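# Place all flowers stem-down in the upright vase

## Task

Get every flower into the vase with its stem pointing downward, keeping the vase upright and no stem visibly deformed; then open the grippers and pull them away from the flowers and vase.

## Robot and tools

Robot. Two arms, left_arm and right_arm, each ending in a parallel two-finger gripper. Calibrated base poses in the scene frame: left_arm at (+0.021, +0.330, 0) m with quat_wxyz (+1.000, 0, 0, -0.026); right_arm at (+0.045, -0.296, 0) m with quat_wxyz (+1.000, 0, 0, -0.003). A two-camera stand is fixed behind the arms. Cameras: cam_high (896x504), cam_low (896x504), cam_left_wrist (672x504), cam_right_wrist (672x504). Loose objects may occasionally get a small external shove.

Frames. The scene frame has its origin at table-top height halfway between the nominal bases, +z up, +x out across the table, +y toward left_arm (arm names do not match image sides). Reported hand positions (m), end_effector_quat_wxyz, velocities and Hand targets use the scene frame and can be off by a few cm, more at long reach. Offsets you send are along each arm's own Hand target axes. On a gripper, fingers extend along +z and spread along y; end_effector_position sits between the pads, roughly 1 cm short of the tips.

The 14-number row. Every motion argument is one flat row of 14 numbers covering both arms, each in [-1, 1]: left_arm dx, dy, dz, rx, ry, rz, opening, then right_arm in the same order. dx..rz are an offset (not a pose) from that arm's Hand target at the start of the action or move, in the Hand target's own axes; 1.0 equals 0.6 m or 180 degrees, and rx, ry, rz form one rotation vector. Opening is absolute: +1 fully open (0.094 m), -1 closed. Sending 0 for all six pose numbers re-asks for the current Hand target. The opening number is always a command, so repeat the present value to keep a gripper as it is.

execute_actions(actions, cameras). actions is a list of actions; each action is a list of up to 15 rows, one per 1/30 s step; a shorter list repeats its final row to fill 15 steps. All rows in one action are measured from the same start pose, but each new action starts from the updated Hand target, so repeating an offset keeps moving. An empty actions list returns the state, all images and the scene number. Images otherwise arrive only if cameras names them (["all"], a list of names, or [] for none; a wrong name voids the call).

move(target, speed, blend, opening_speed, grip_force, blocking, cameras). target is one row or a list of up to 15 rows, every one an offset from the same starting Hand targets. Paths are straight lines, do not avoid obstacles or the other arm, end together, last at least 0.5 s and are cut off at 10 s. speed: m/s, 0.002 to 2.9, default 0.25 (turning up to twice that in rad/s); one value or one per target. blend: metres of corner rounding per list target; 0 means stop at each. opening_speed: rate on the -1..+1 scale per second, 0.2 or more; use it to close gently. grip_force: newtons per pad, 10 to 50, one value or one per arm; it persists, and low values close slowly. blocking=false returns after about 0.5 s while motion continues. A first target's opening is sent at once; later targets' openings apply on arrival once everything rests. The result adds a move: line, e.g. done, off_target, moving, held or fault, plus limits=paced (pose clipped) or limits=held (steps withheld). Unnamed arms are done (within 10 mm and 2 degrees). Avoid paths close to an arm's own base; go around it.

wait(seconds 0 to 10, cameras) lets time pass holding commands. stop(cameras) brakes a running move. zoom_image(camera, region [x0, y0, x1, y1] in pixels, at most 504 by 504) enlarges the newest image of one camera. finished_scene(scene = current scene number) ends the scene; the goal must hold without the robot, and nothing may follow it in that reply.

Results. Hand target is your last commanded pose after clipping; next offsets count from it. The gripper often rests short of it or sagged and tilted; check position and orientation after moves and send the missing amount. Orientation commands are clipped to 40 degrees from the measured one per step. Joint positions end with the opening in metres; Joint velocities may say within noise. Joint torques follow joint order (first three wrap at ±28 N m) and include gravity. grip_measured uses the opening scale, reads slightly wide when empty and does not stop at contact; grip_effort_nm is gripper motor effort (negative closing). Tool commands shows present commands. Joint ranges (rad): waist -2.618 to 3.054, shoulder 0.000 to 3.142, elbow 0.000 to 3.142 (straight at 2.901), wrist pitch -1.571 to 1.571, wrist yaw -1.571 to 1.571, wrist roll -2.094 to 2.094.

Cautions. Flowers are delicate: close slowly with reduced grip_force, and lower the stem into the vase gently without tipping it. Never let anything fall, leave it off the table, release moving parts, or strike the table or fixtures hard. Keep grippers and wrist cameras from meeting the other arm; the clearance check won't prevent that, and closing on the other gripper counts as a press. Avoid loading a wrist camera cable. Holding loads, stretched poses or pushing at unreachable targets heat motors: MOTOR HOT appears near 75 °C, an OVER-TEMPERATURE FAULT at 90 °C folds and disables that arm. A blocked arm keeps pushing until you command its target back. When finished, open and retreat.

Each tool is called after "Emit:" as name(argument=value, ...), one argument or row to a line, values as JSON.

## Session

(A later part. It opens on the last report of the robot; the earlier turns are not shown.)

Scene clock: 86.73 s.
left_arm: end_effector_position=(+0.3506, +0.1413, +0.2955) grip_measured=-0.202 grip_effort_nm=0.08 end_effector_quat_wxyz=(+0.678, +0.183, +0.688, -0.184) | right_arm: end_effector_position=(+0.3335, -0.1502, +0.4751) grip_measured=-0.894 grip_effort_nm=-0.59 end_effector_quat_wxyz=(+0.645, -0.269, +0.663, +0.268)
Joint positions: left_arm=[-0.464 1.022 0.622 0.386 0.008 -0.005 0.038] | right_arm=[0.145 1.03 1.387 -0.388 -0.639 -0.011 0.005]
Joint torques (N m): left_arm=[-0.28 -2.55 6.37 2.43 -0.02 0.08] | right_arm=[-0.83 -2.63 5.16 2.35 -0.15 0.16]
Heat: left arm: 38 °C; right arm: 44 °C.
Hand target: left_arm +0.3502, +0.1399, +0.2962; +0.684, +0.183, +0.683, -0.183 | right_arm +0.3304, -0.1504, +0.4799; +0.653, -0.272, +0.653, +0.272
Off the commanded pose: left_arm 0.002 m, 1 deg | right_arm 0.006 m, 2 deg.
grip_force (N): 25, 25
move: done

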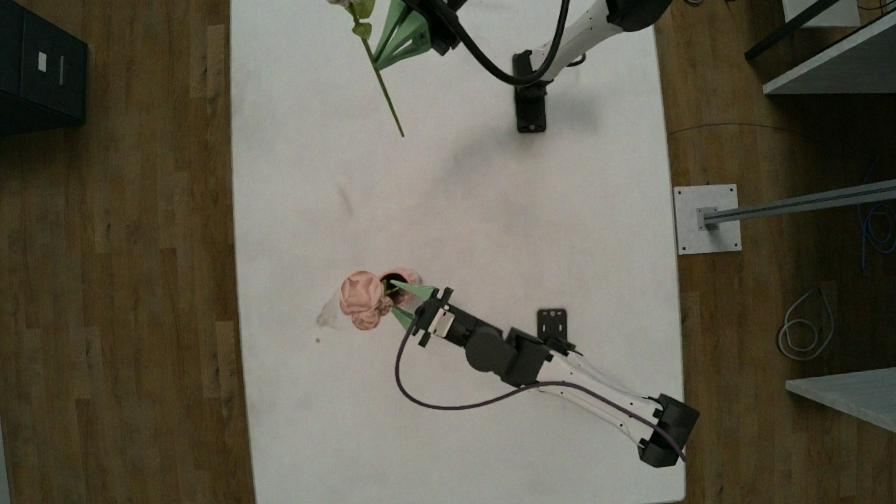

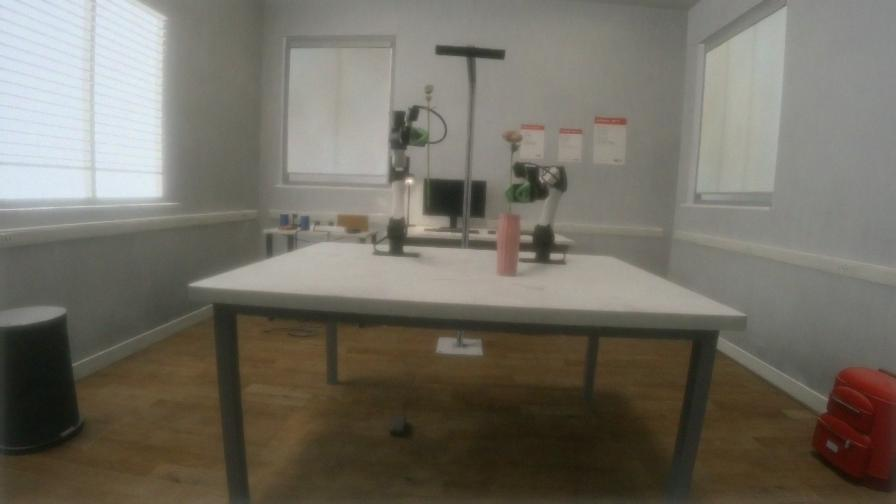

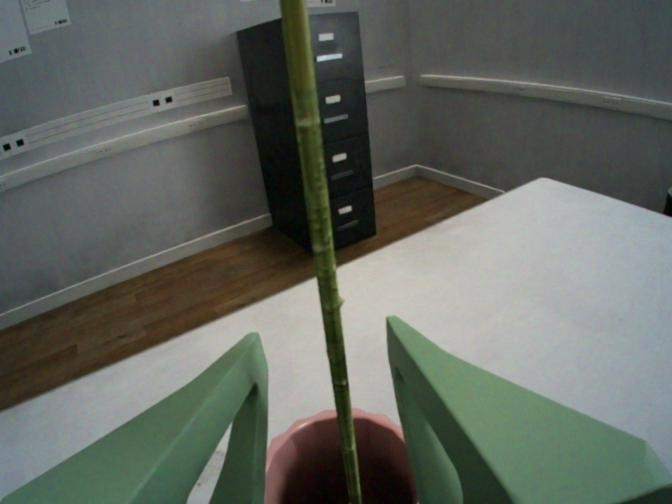

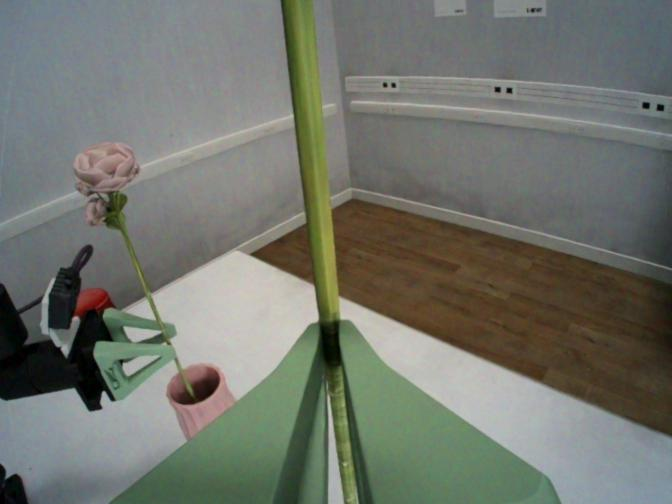

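Emit:
move(
  target=[
    [0,0,-0.25,0,0,0,-0.2,0,0.08,0.08,0,0,0,-1],
    [-0.057,0.346,-0.333,0,0,0,-0.2,-0.017,0.219,0.229,0,0,0,-1],
    [-0.057,0.346,-0.333,0,0,0,-0.2,-0.017,0.327,0.337,0,0,0,-1],
  ],
  speed=0.3,
  blend=[0.03,0.02,0],
  cameras=["all"],
)

Emit:
zoom_image(
  camera="cam_high",
  region=[330, 220, 450, 340],
)

Emit:
zoom_image(
  camera="cam_low",
  region=[440, 50, 600, 290],
)

Scene clock: 93.57 s.
left_arm: end_effector_position=(+0.2794, +0.4216, +0.3166) grip_measured=-0.202 grip_effort_nm=0.08 end_effector_quat_wxyz=(+0.677, +0.157, +0.692, -0.193) | right_arm: end_effector_position=(+0.3327, +0.1353, +0.4654) grip_measured=-0.894 grip_effort_nm=-0.59 end_effector_quat_wxyz=(+0.634, -0.291, +0.667, +0.263)
Joint positions: left_arm=[1.081 1.012 0.751 0.067 1.53 0.138 0.038] | right_arm=[1.074 1.665 1.85 -0.246 0.264 -0.003 0.005]
Joint torques (N m): left_arm=[-0.35 -1.5 9.88 1.7 0.32 0.04] | right_arm=[-0.06 -7.36 10.36 2.39 0.17 0.09]
Heat: left arm: 38 °C; right arm: 42 °C.
Hand target: left_arm +0.2807, +0.4195, +0.3301; +0.684, +0.183, +0.683, -0.183 | right_arm +0.3336, +0.1314, +0.4900; +0.653, -0.272, +0.653, +0.272
Off the commanded pose: left_arm 0.014 m, 3 deg | right_arm 0.025 m, 4 deg.
grip_force (N): 25, 25
move: off_target (left_arm, right_arm)

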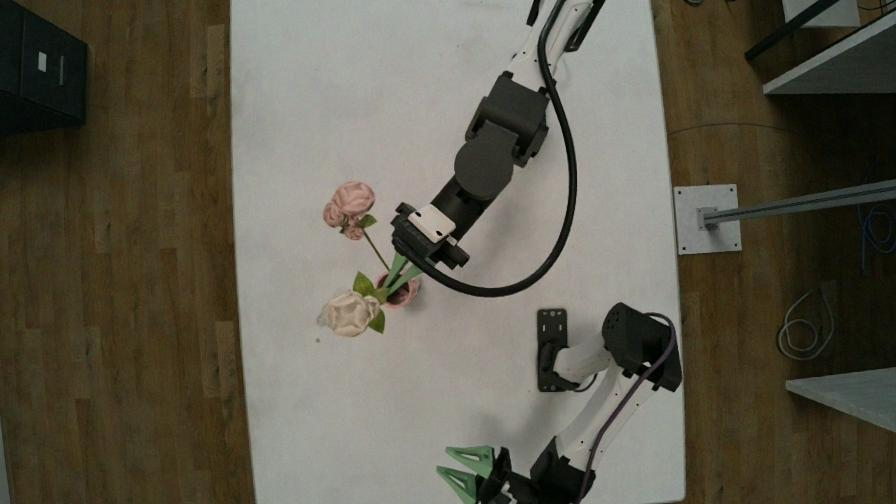

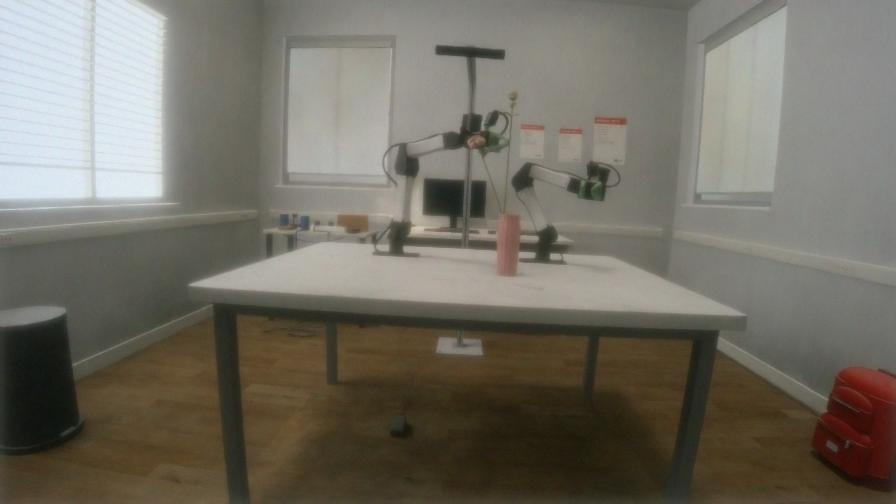

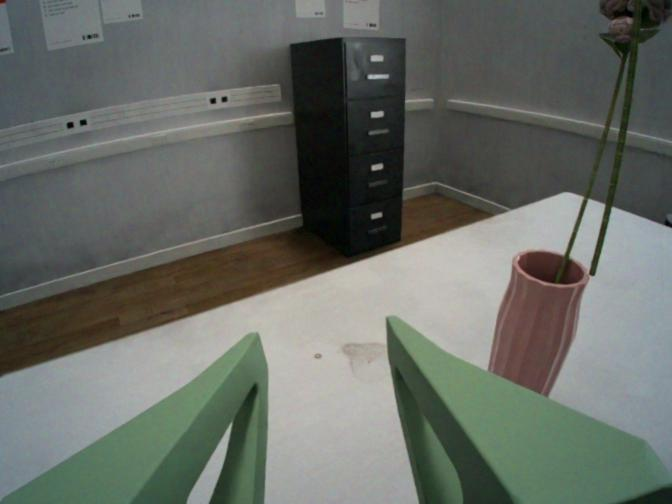

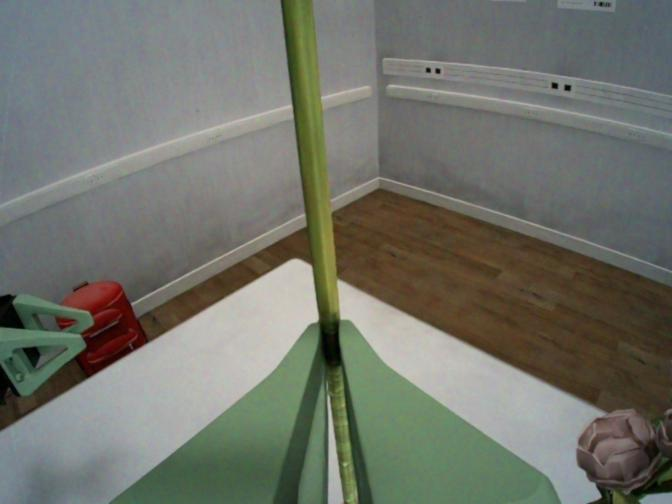

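Scaled by 4.200.

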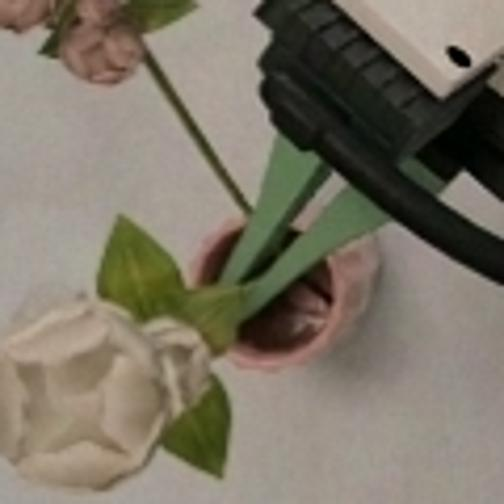

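Scaled by 2.100.

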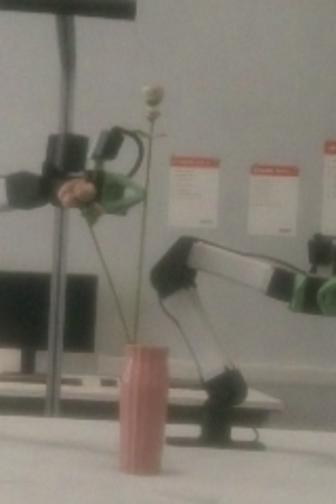

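Emit:
move(
  target=[0,0,0,0,0,0,-0.2,0,0,0.022,0,0,0,-1],
  cameras=["cam_high","cam_low","cam_left_wrist"],
)

Emit:
zoom_image(
  camera="cam_high",
  region=[330, 220, 450, 340],
)

Emit:
zoom_image(
  camera="cam_low",
  region=[460, 70, 570, 290],
)

Emit:
zoom_image(
  camera="cam_left_wrist",
  region=[472, 120, 672, 320],
)

Scene clock: 98.50 s.
left_arm: end_effector_position=(+0.2794, +0.4216, +0.3170) grip_measured=-0.202 grip_effort_nm=0.08 end_effector_quat_wxyz=(+0.678, +0.158, +0.692, -0.192) | right_arm: end_effector_position=(+0.3380, +0.1450, +0.4685) grip_measured=-0.894 grip_effort_nm=-0.59 end_effector_quat_wxyz=(+0.636, -0.289, +0.665, +0.264)
Joint positions: left_arm=[1.081 1.012 0.751 0.071 1.53 0.138 0.038] | right_arm=[1.074 1.712 1.908 -0.249 0.264 -0.003 0.005]
Joint torques (N m): left_arm=[-0.32 -1.51 9.76 1.72 0.31 0.01] | right_arm=[-1.07 -7.27 10.48 2.33 0.1 0.08]
Heat: left arm: 39 °C; right arm: 42 °C.
Hand target: left_arm +0.2807, +0.4195, +0.3301; +0.684, +0.183, +0.683, -0.183 | right_arm +0.3429, +0.1408, +0.4901; +0.653, -0.272, +0.653, +0.272
Off the commanded pose: left_arm 0.013 m, 3 deg | right_arm 0.022 m, 3 deg.
grip_force (N): 25, 25
move: off_target (left_arm, right_arm)
Images, in order (width x height): cam_high 896x504, cam_low 896x504, cam_left_wrist 672x504.

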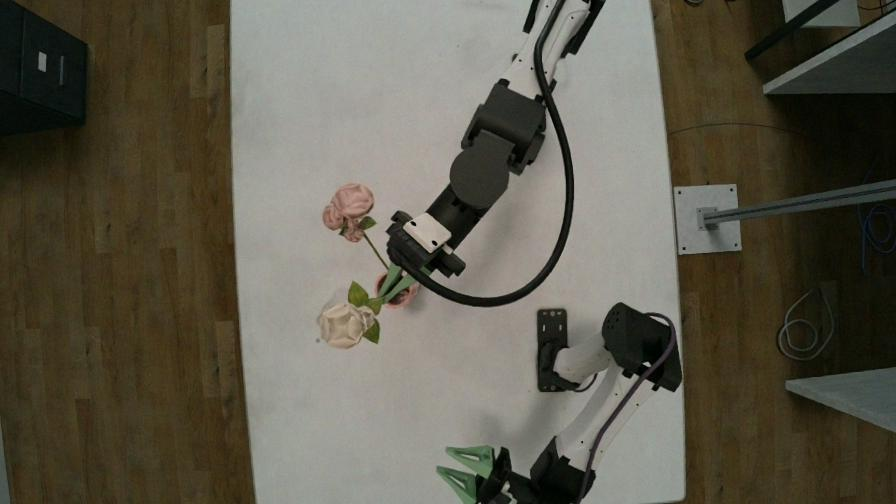

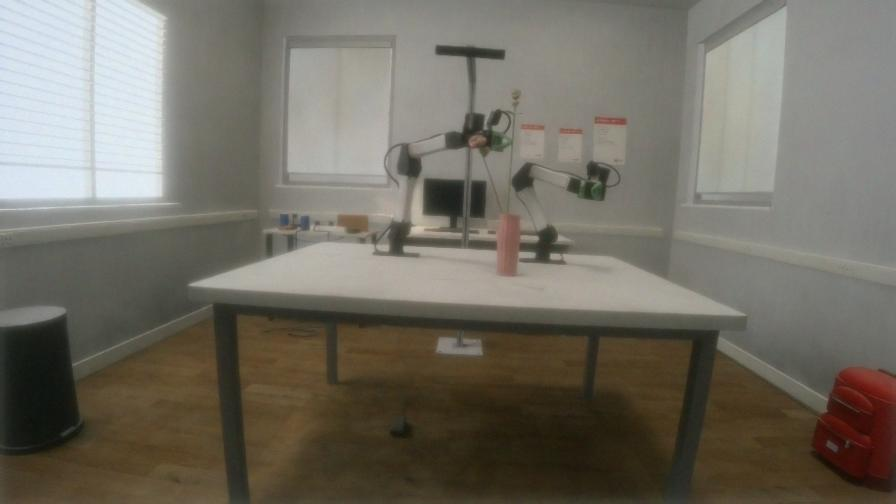

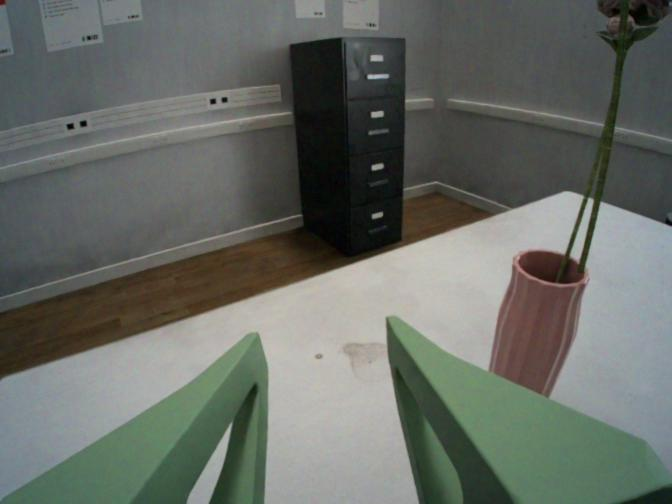

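Scaled by 4.200.

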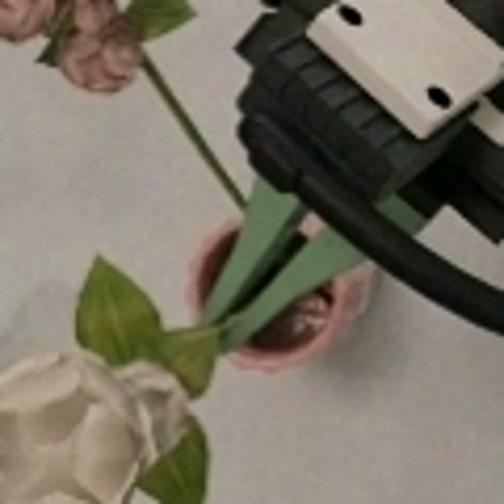

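Scaled by 2.291.

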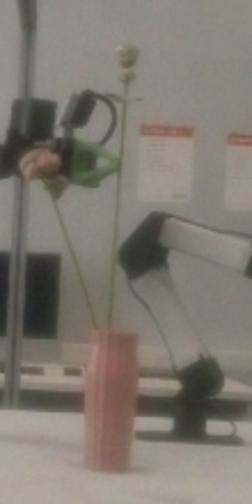

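Scaled by 2.520 from the camera's 672x504 image, which has a finer 960x720 frame.

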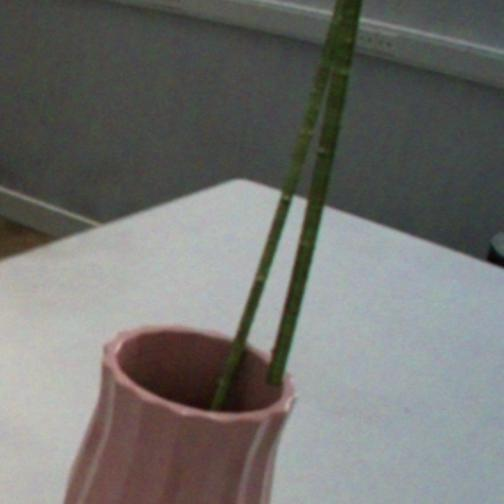

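Emit:
move(
  target=[0,0,0,0,0,0,-0.2,0,-0.014,0.024,0,-0.019,0,-1],
  cameras=["cam_high","cam_low","cam_left_wrist"],
)

Emit:
zoom_image(
  camera="cam_high",
  region=[330, 220, 450, 340],
)

Emit:
zoom_image(
  camera="cam_low",
  region=[460, 70, 570, 290],
)

Emit:
zoom_image(
  camera="cam_left_wrist",
  region=[472, 120, 672, 320],
)

Scene clock: 106.93 s.
left_arm: end_effector_position=(+0.2794, +0.4216, +0.3171) grip_measured=-0.202 grip_effort_nm=0.08 end_effector_quat_wxyz=(+0.678, +0.159, +0.692, -0.191) | right_arm: end_effector_position=(+0.3571, +0.1436, +0.4807) grip_measured=-0.894 grip_effort_nm=-0.59 end_effector_quat_wxyz=(+0.662, -0.266, +0.646, +0.272)
Joint positions: left_arm=[1.081 1.012 0.751 0.072 1.53 0.138 0.038] | right_arm=[1.038 1.737 1.908 -0.146 0.252 -0.008 0.005]
Joint torques (N m): left_arm=[-0.34 -1.52 9.77 1.71 0.31 0.01] | right_arm=[-0.7 -7.46 7.69 2.49 -0.11 -0.02]
Heat: left arm: 40 °C; right arm: 42 °C.
Hand target: left_arm +0.2807, +0.4195, +0.3301; +0.684, +0.183, +0.683, -0.183 | right_arm +0.3589, +0.1450, +0.4902; +0.672, -0.264, +0.633, +0.280
Off the commanded pose: left_arm 0.013 m, 3 deg | right_arm 0.010 m, 2 deg.
grip_force (N): 25, 25
move: off_target (left_arm)
Images, in order (width x height): cam_high 896x504, cam_low 896x504, cam_left_wrist 672x504.

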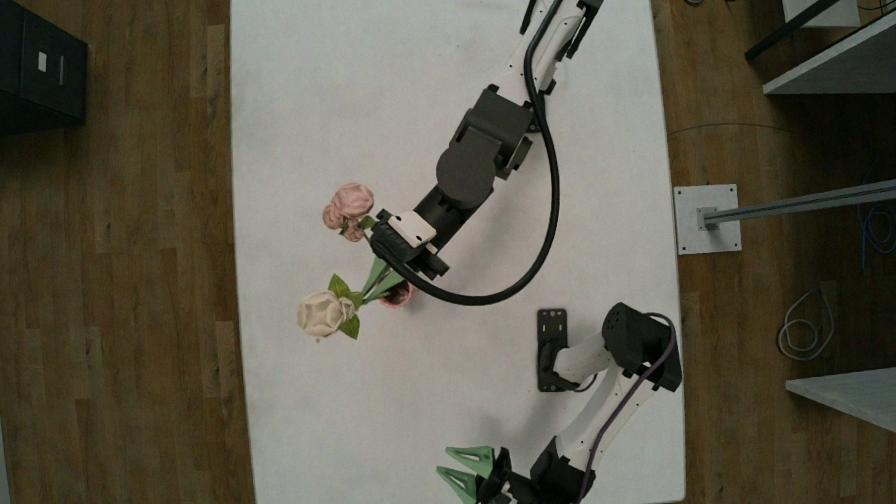

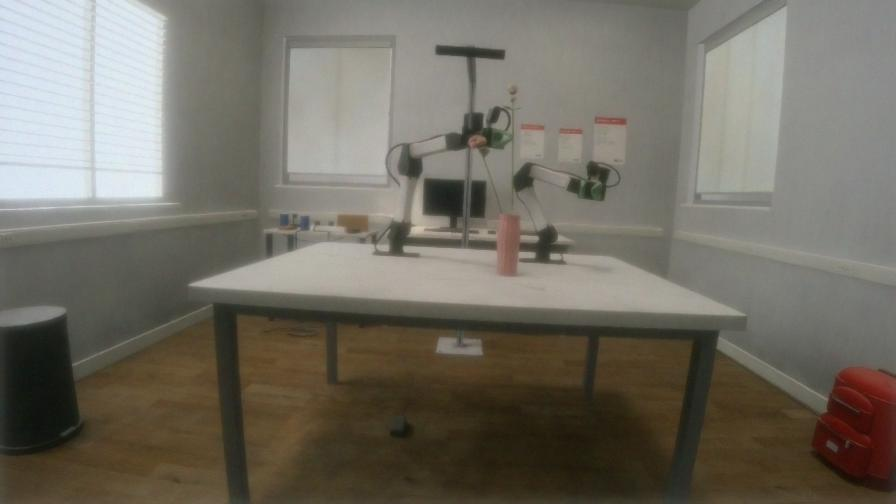

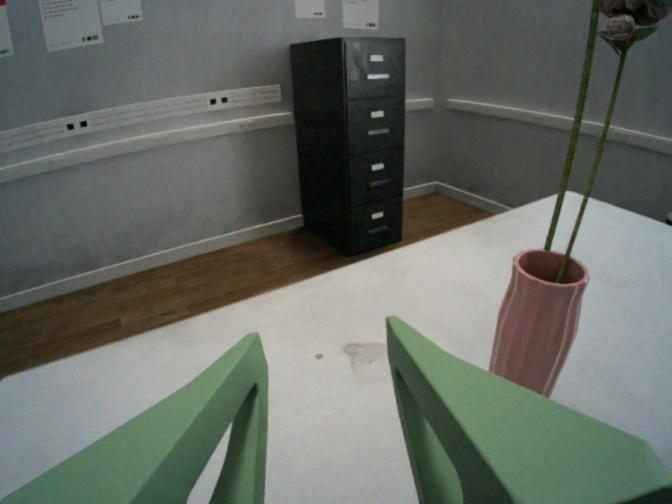

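Scaled by 4.200.

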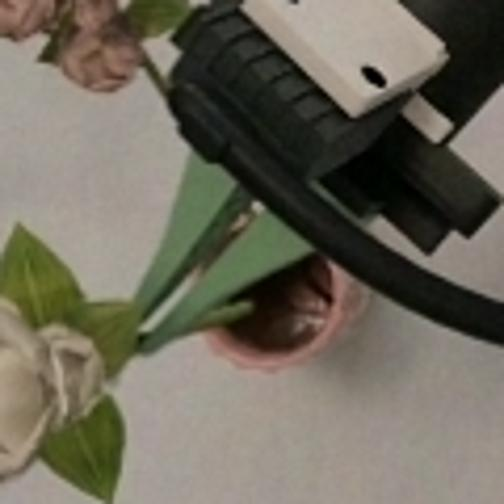

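Scaled by 2.291.

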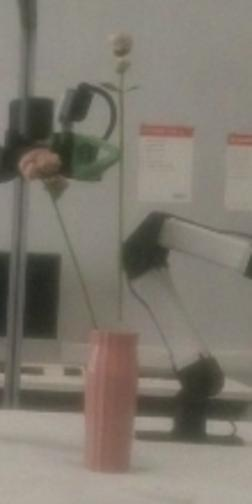

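Scaled by 2.520 from the camera's 672x504 image, which has a finer 960x720 frame.

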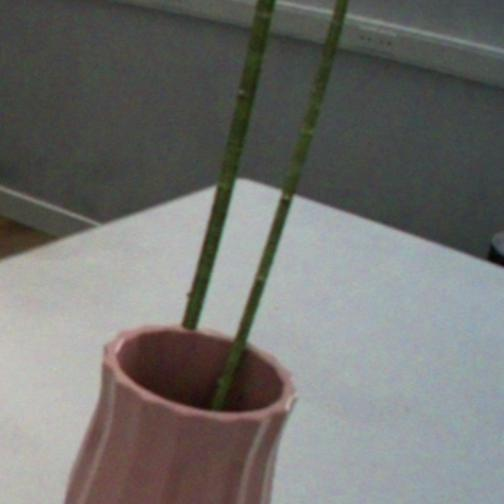

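Emit:
move(
  target=[
    [0,0,0,0,0,0,-0.2,0,-0.005,-0.014,0,0,0,-1],
    [0,0,0,0,0,0,-0.2,0.317,-0.005,-0.033,0,0,0,-1],
  ],
  blend=[0.005,0],
  speed=0.15,
  cameras=["cam_high","cam_low","cam_left_wrist","cam_right_wrist"],
)

Emit:
zoom_image(
  camera="cam_low",
  region=[440, 70, 570, 290],
)

Scene clock: 115.53 s.
left_arm: end_effector_position=(+0.2794, +0.4216, +0.3171) grip_measured=-0.202 grip_effort_nm=0.08 end_effector_quat_wxyz=(+0.678, +0.159, +0.692, -0.191) | right_arm: end_effector_position=(+0.3527, +0.1375, +0.2994) grip_measured=-0.894 grip_effort_nm=-0.59 end_effector_quat_wxyz=(+0.667, -0.264, +0.640, +0.277)
Joint positions: left_arm=[1.081 1.012 0.751 0.072 1.53 0.138 0.038] | right_arm=[1.038 1.687 1.094 0.637 0.248 -0.008 0.005]
Joint torques (N m): left_arm=[-0.35 -1.51 9.78 1.71 0.31 0] | right_arm=[-0.95 -7.27 6.26 2.47 -0.09 -0.02]
Heat: left arm: 41 °C; right arm: 43 °C.
Hand target: left_arm +0.2807, +0.4195, +0.3301; +0.684, +0.183, +0.683, -0.183 | right_arm +0.3551, +0.1370, +0.2992; +0.672, -0.264, +0.633, +0.280
Off the commanded pose: left_arm 0.013 m, 3 deg | right_arm 0.002 m, 1 deg.
grip_force (N): 25, 25
move: off_target (left_arm); blend cut to 0.0042 m at target 1

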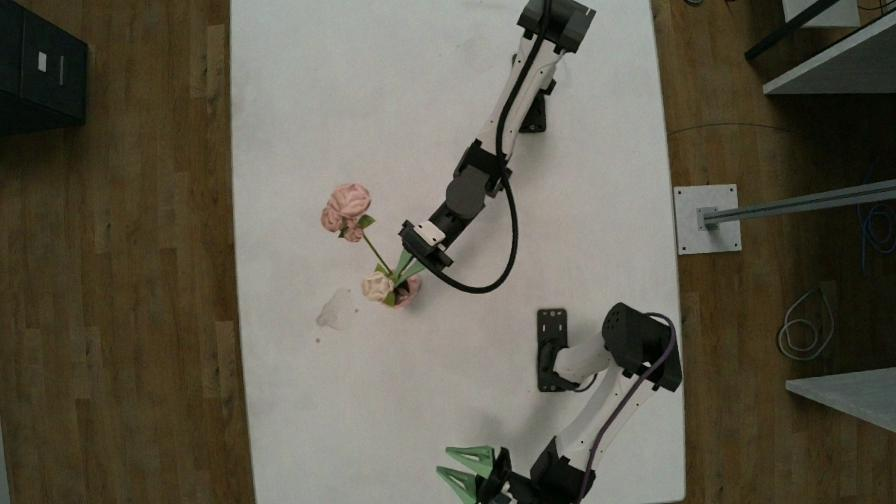

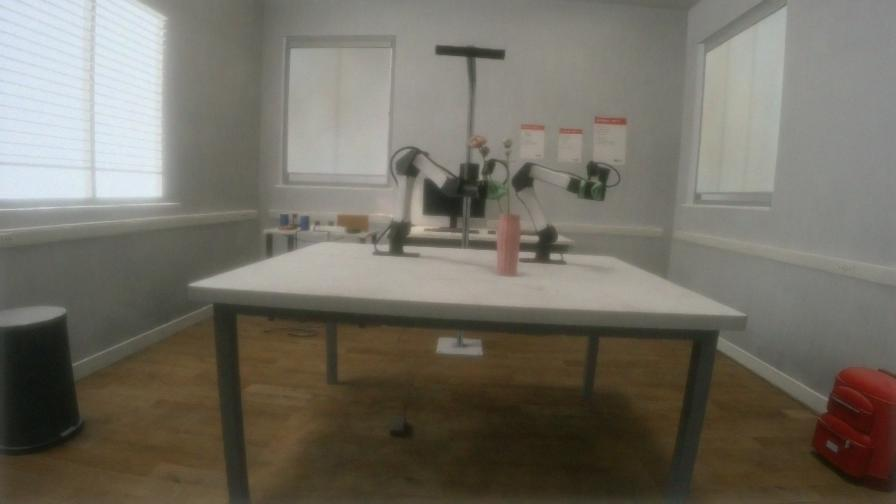

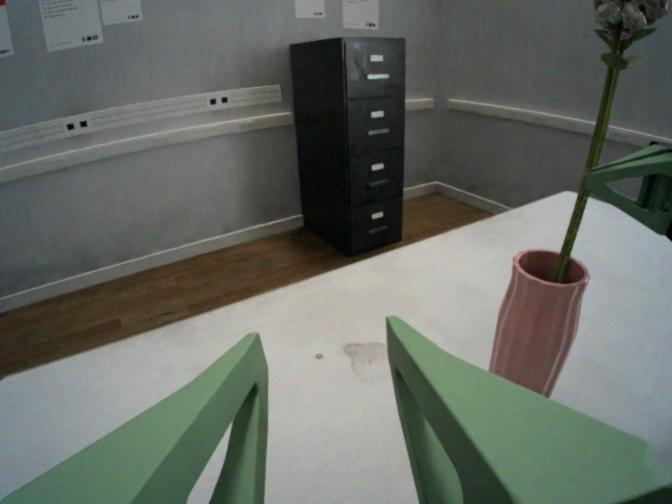

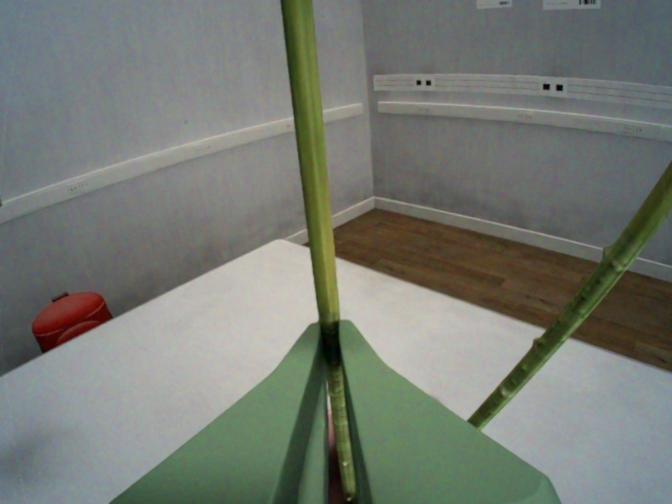

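Scaled by 2.291.

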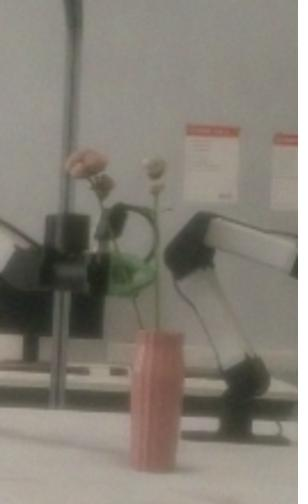

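Emit:
move(
  target=[
    [0,0,0,0,0,0,-0.2,0.035,0,0,0,0,0,-1],
    [0,0,0,0,0,0,-0.2,0.035,0,0,0,0,0,-0.6],
    [0,0,0,0,0,0,-0.2,0.02,0,-0.3,0,0,0,-0.6],
  ],
  opening_speed=0.6,
  speed=0.2,
  cameras=["all"],
)

Emit:
zoom_image(
  camera="cam_low",
  region=[440, 70, 570, 290],
)

Scene clock: 121.83 s.
left_arm: end_effector_position=(+0.2794, +0.4216, +0.3171) grip_measured=-0.202 grip_effort_nm=0.07 end_effector_quat_wxyz=(+0.678, +0.159, +0.692, -0.191) | right_arm: end_effector_position=(+0.2308, +0.0130, +0.2763) grip_measured=-0.602 grip_effort_nm=0.07 end_effector_quat_wxyz=(+0.668, -0.266, +0.635, +0.282)
Joint positions: left_arm=[1.081 1.012 0.751 0.072 1.53 0.138 0.038] | right_arm=[1.239 1.014 0.473 0.599 0.436 -0.022 0.019]
Joint torques (N m): left_arm=[-0.34 -1.51 9.76 1.72 0.31 0.01] | right_arm=[0.77 -3.66 5.91 2.13 0.18 -0.02]
Heat: left arm: 42 °C; right arm: 42 °C.
Hand target: left_arm +0.2807, +0.4195, +0.3301; +0.684, +0.183, +0.683, -0.183 | right_arm +0.2290, +0.0099, +0.2764; +0.672, -0.264, +0.633, +0.280
Off the commanded pose: left_arm 0.013 m, 3 deg | right_arm 0.004 m, 1 deg.
grip_force (N): 25, 25
move: off_target (left_arm)

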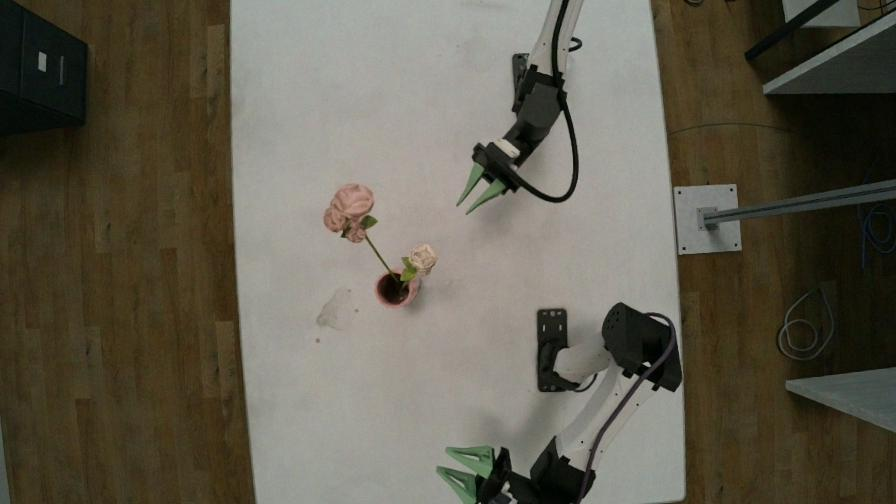

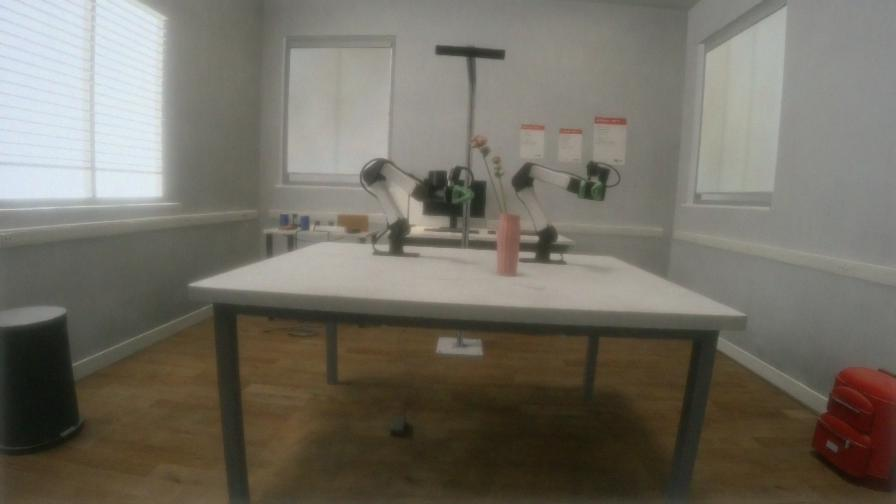

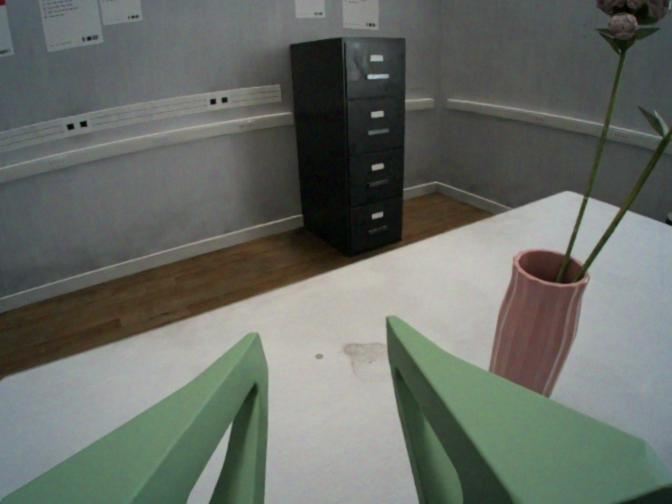

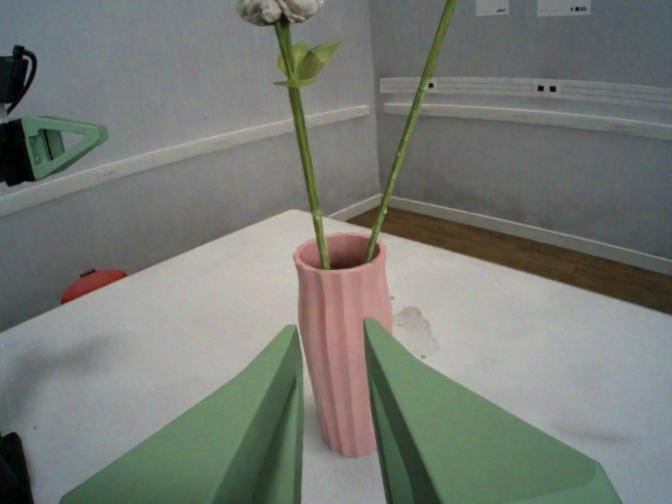

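Scaled by 2.291.

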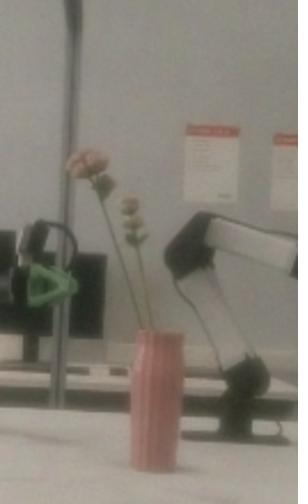

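Both are in, the vase stands, and the grippers are clear.

Emit:
finished_scene(
  scene=2,
)

The scene is finished: the task was done.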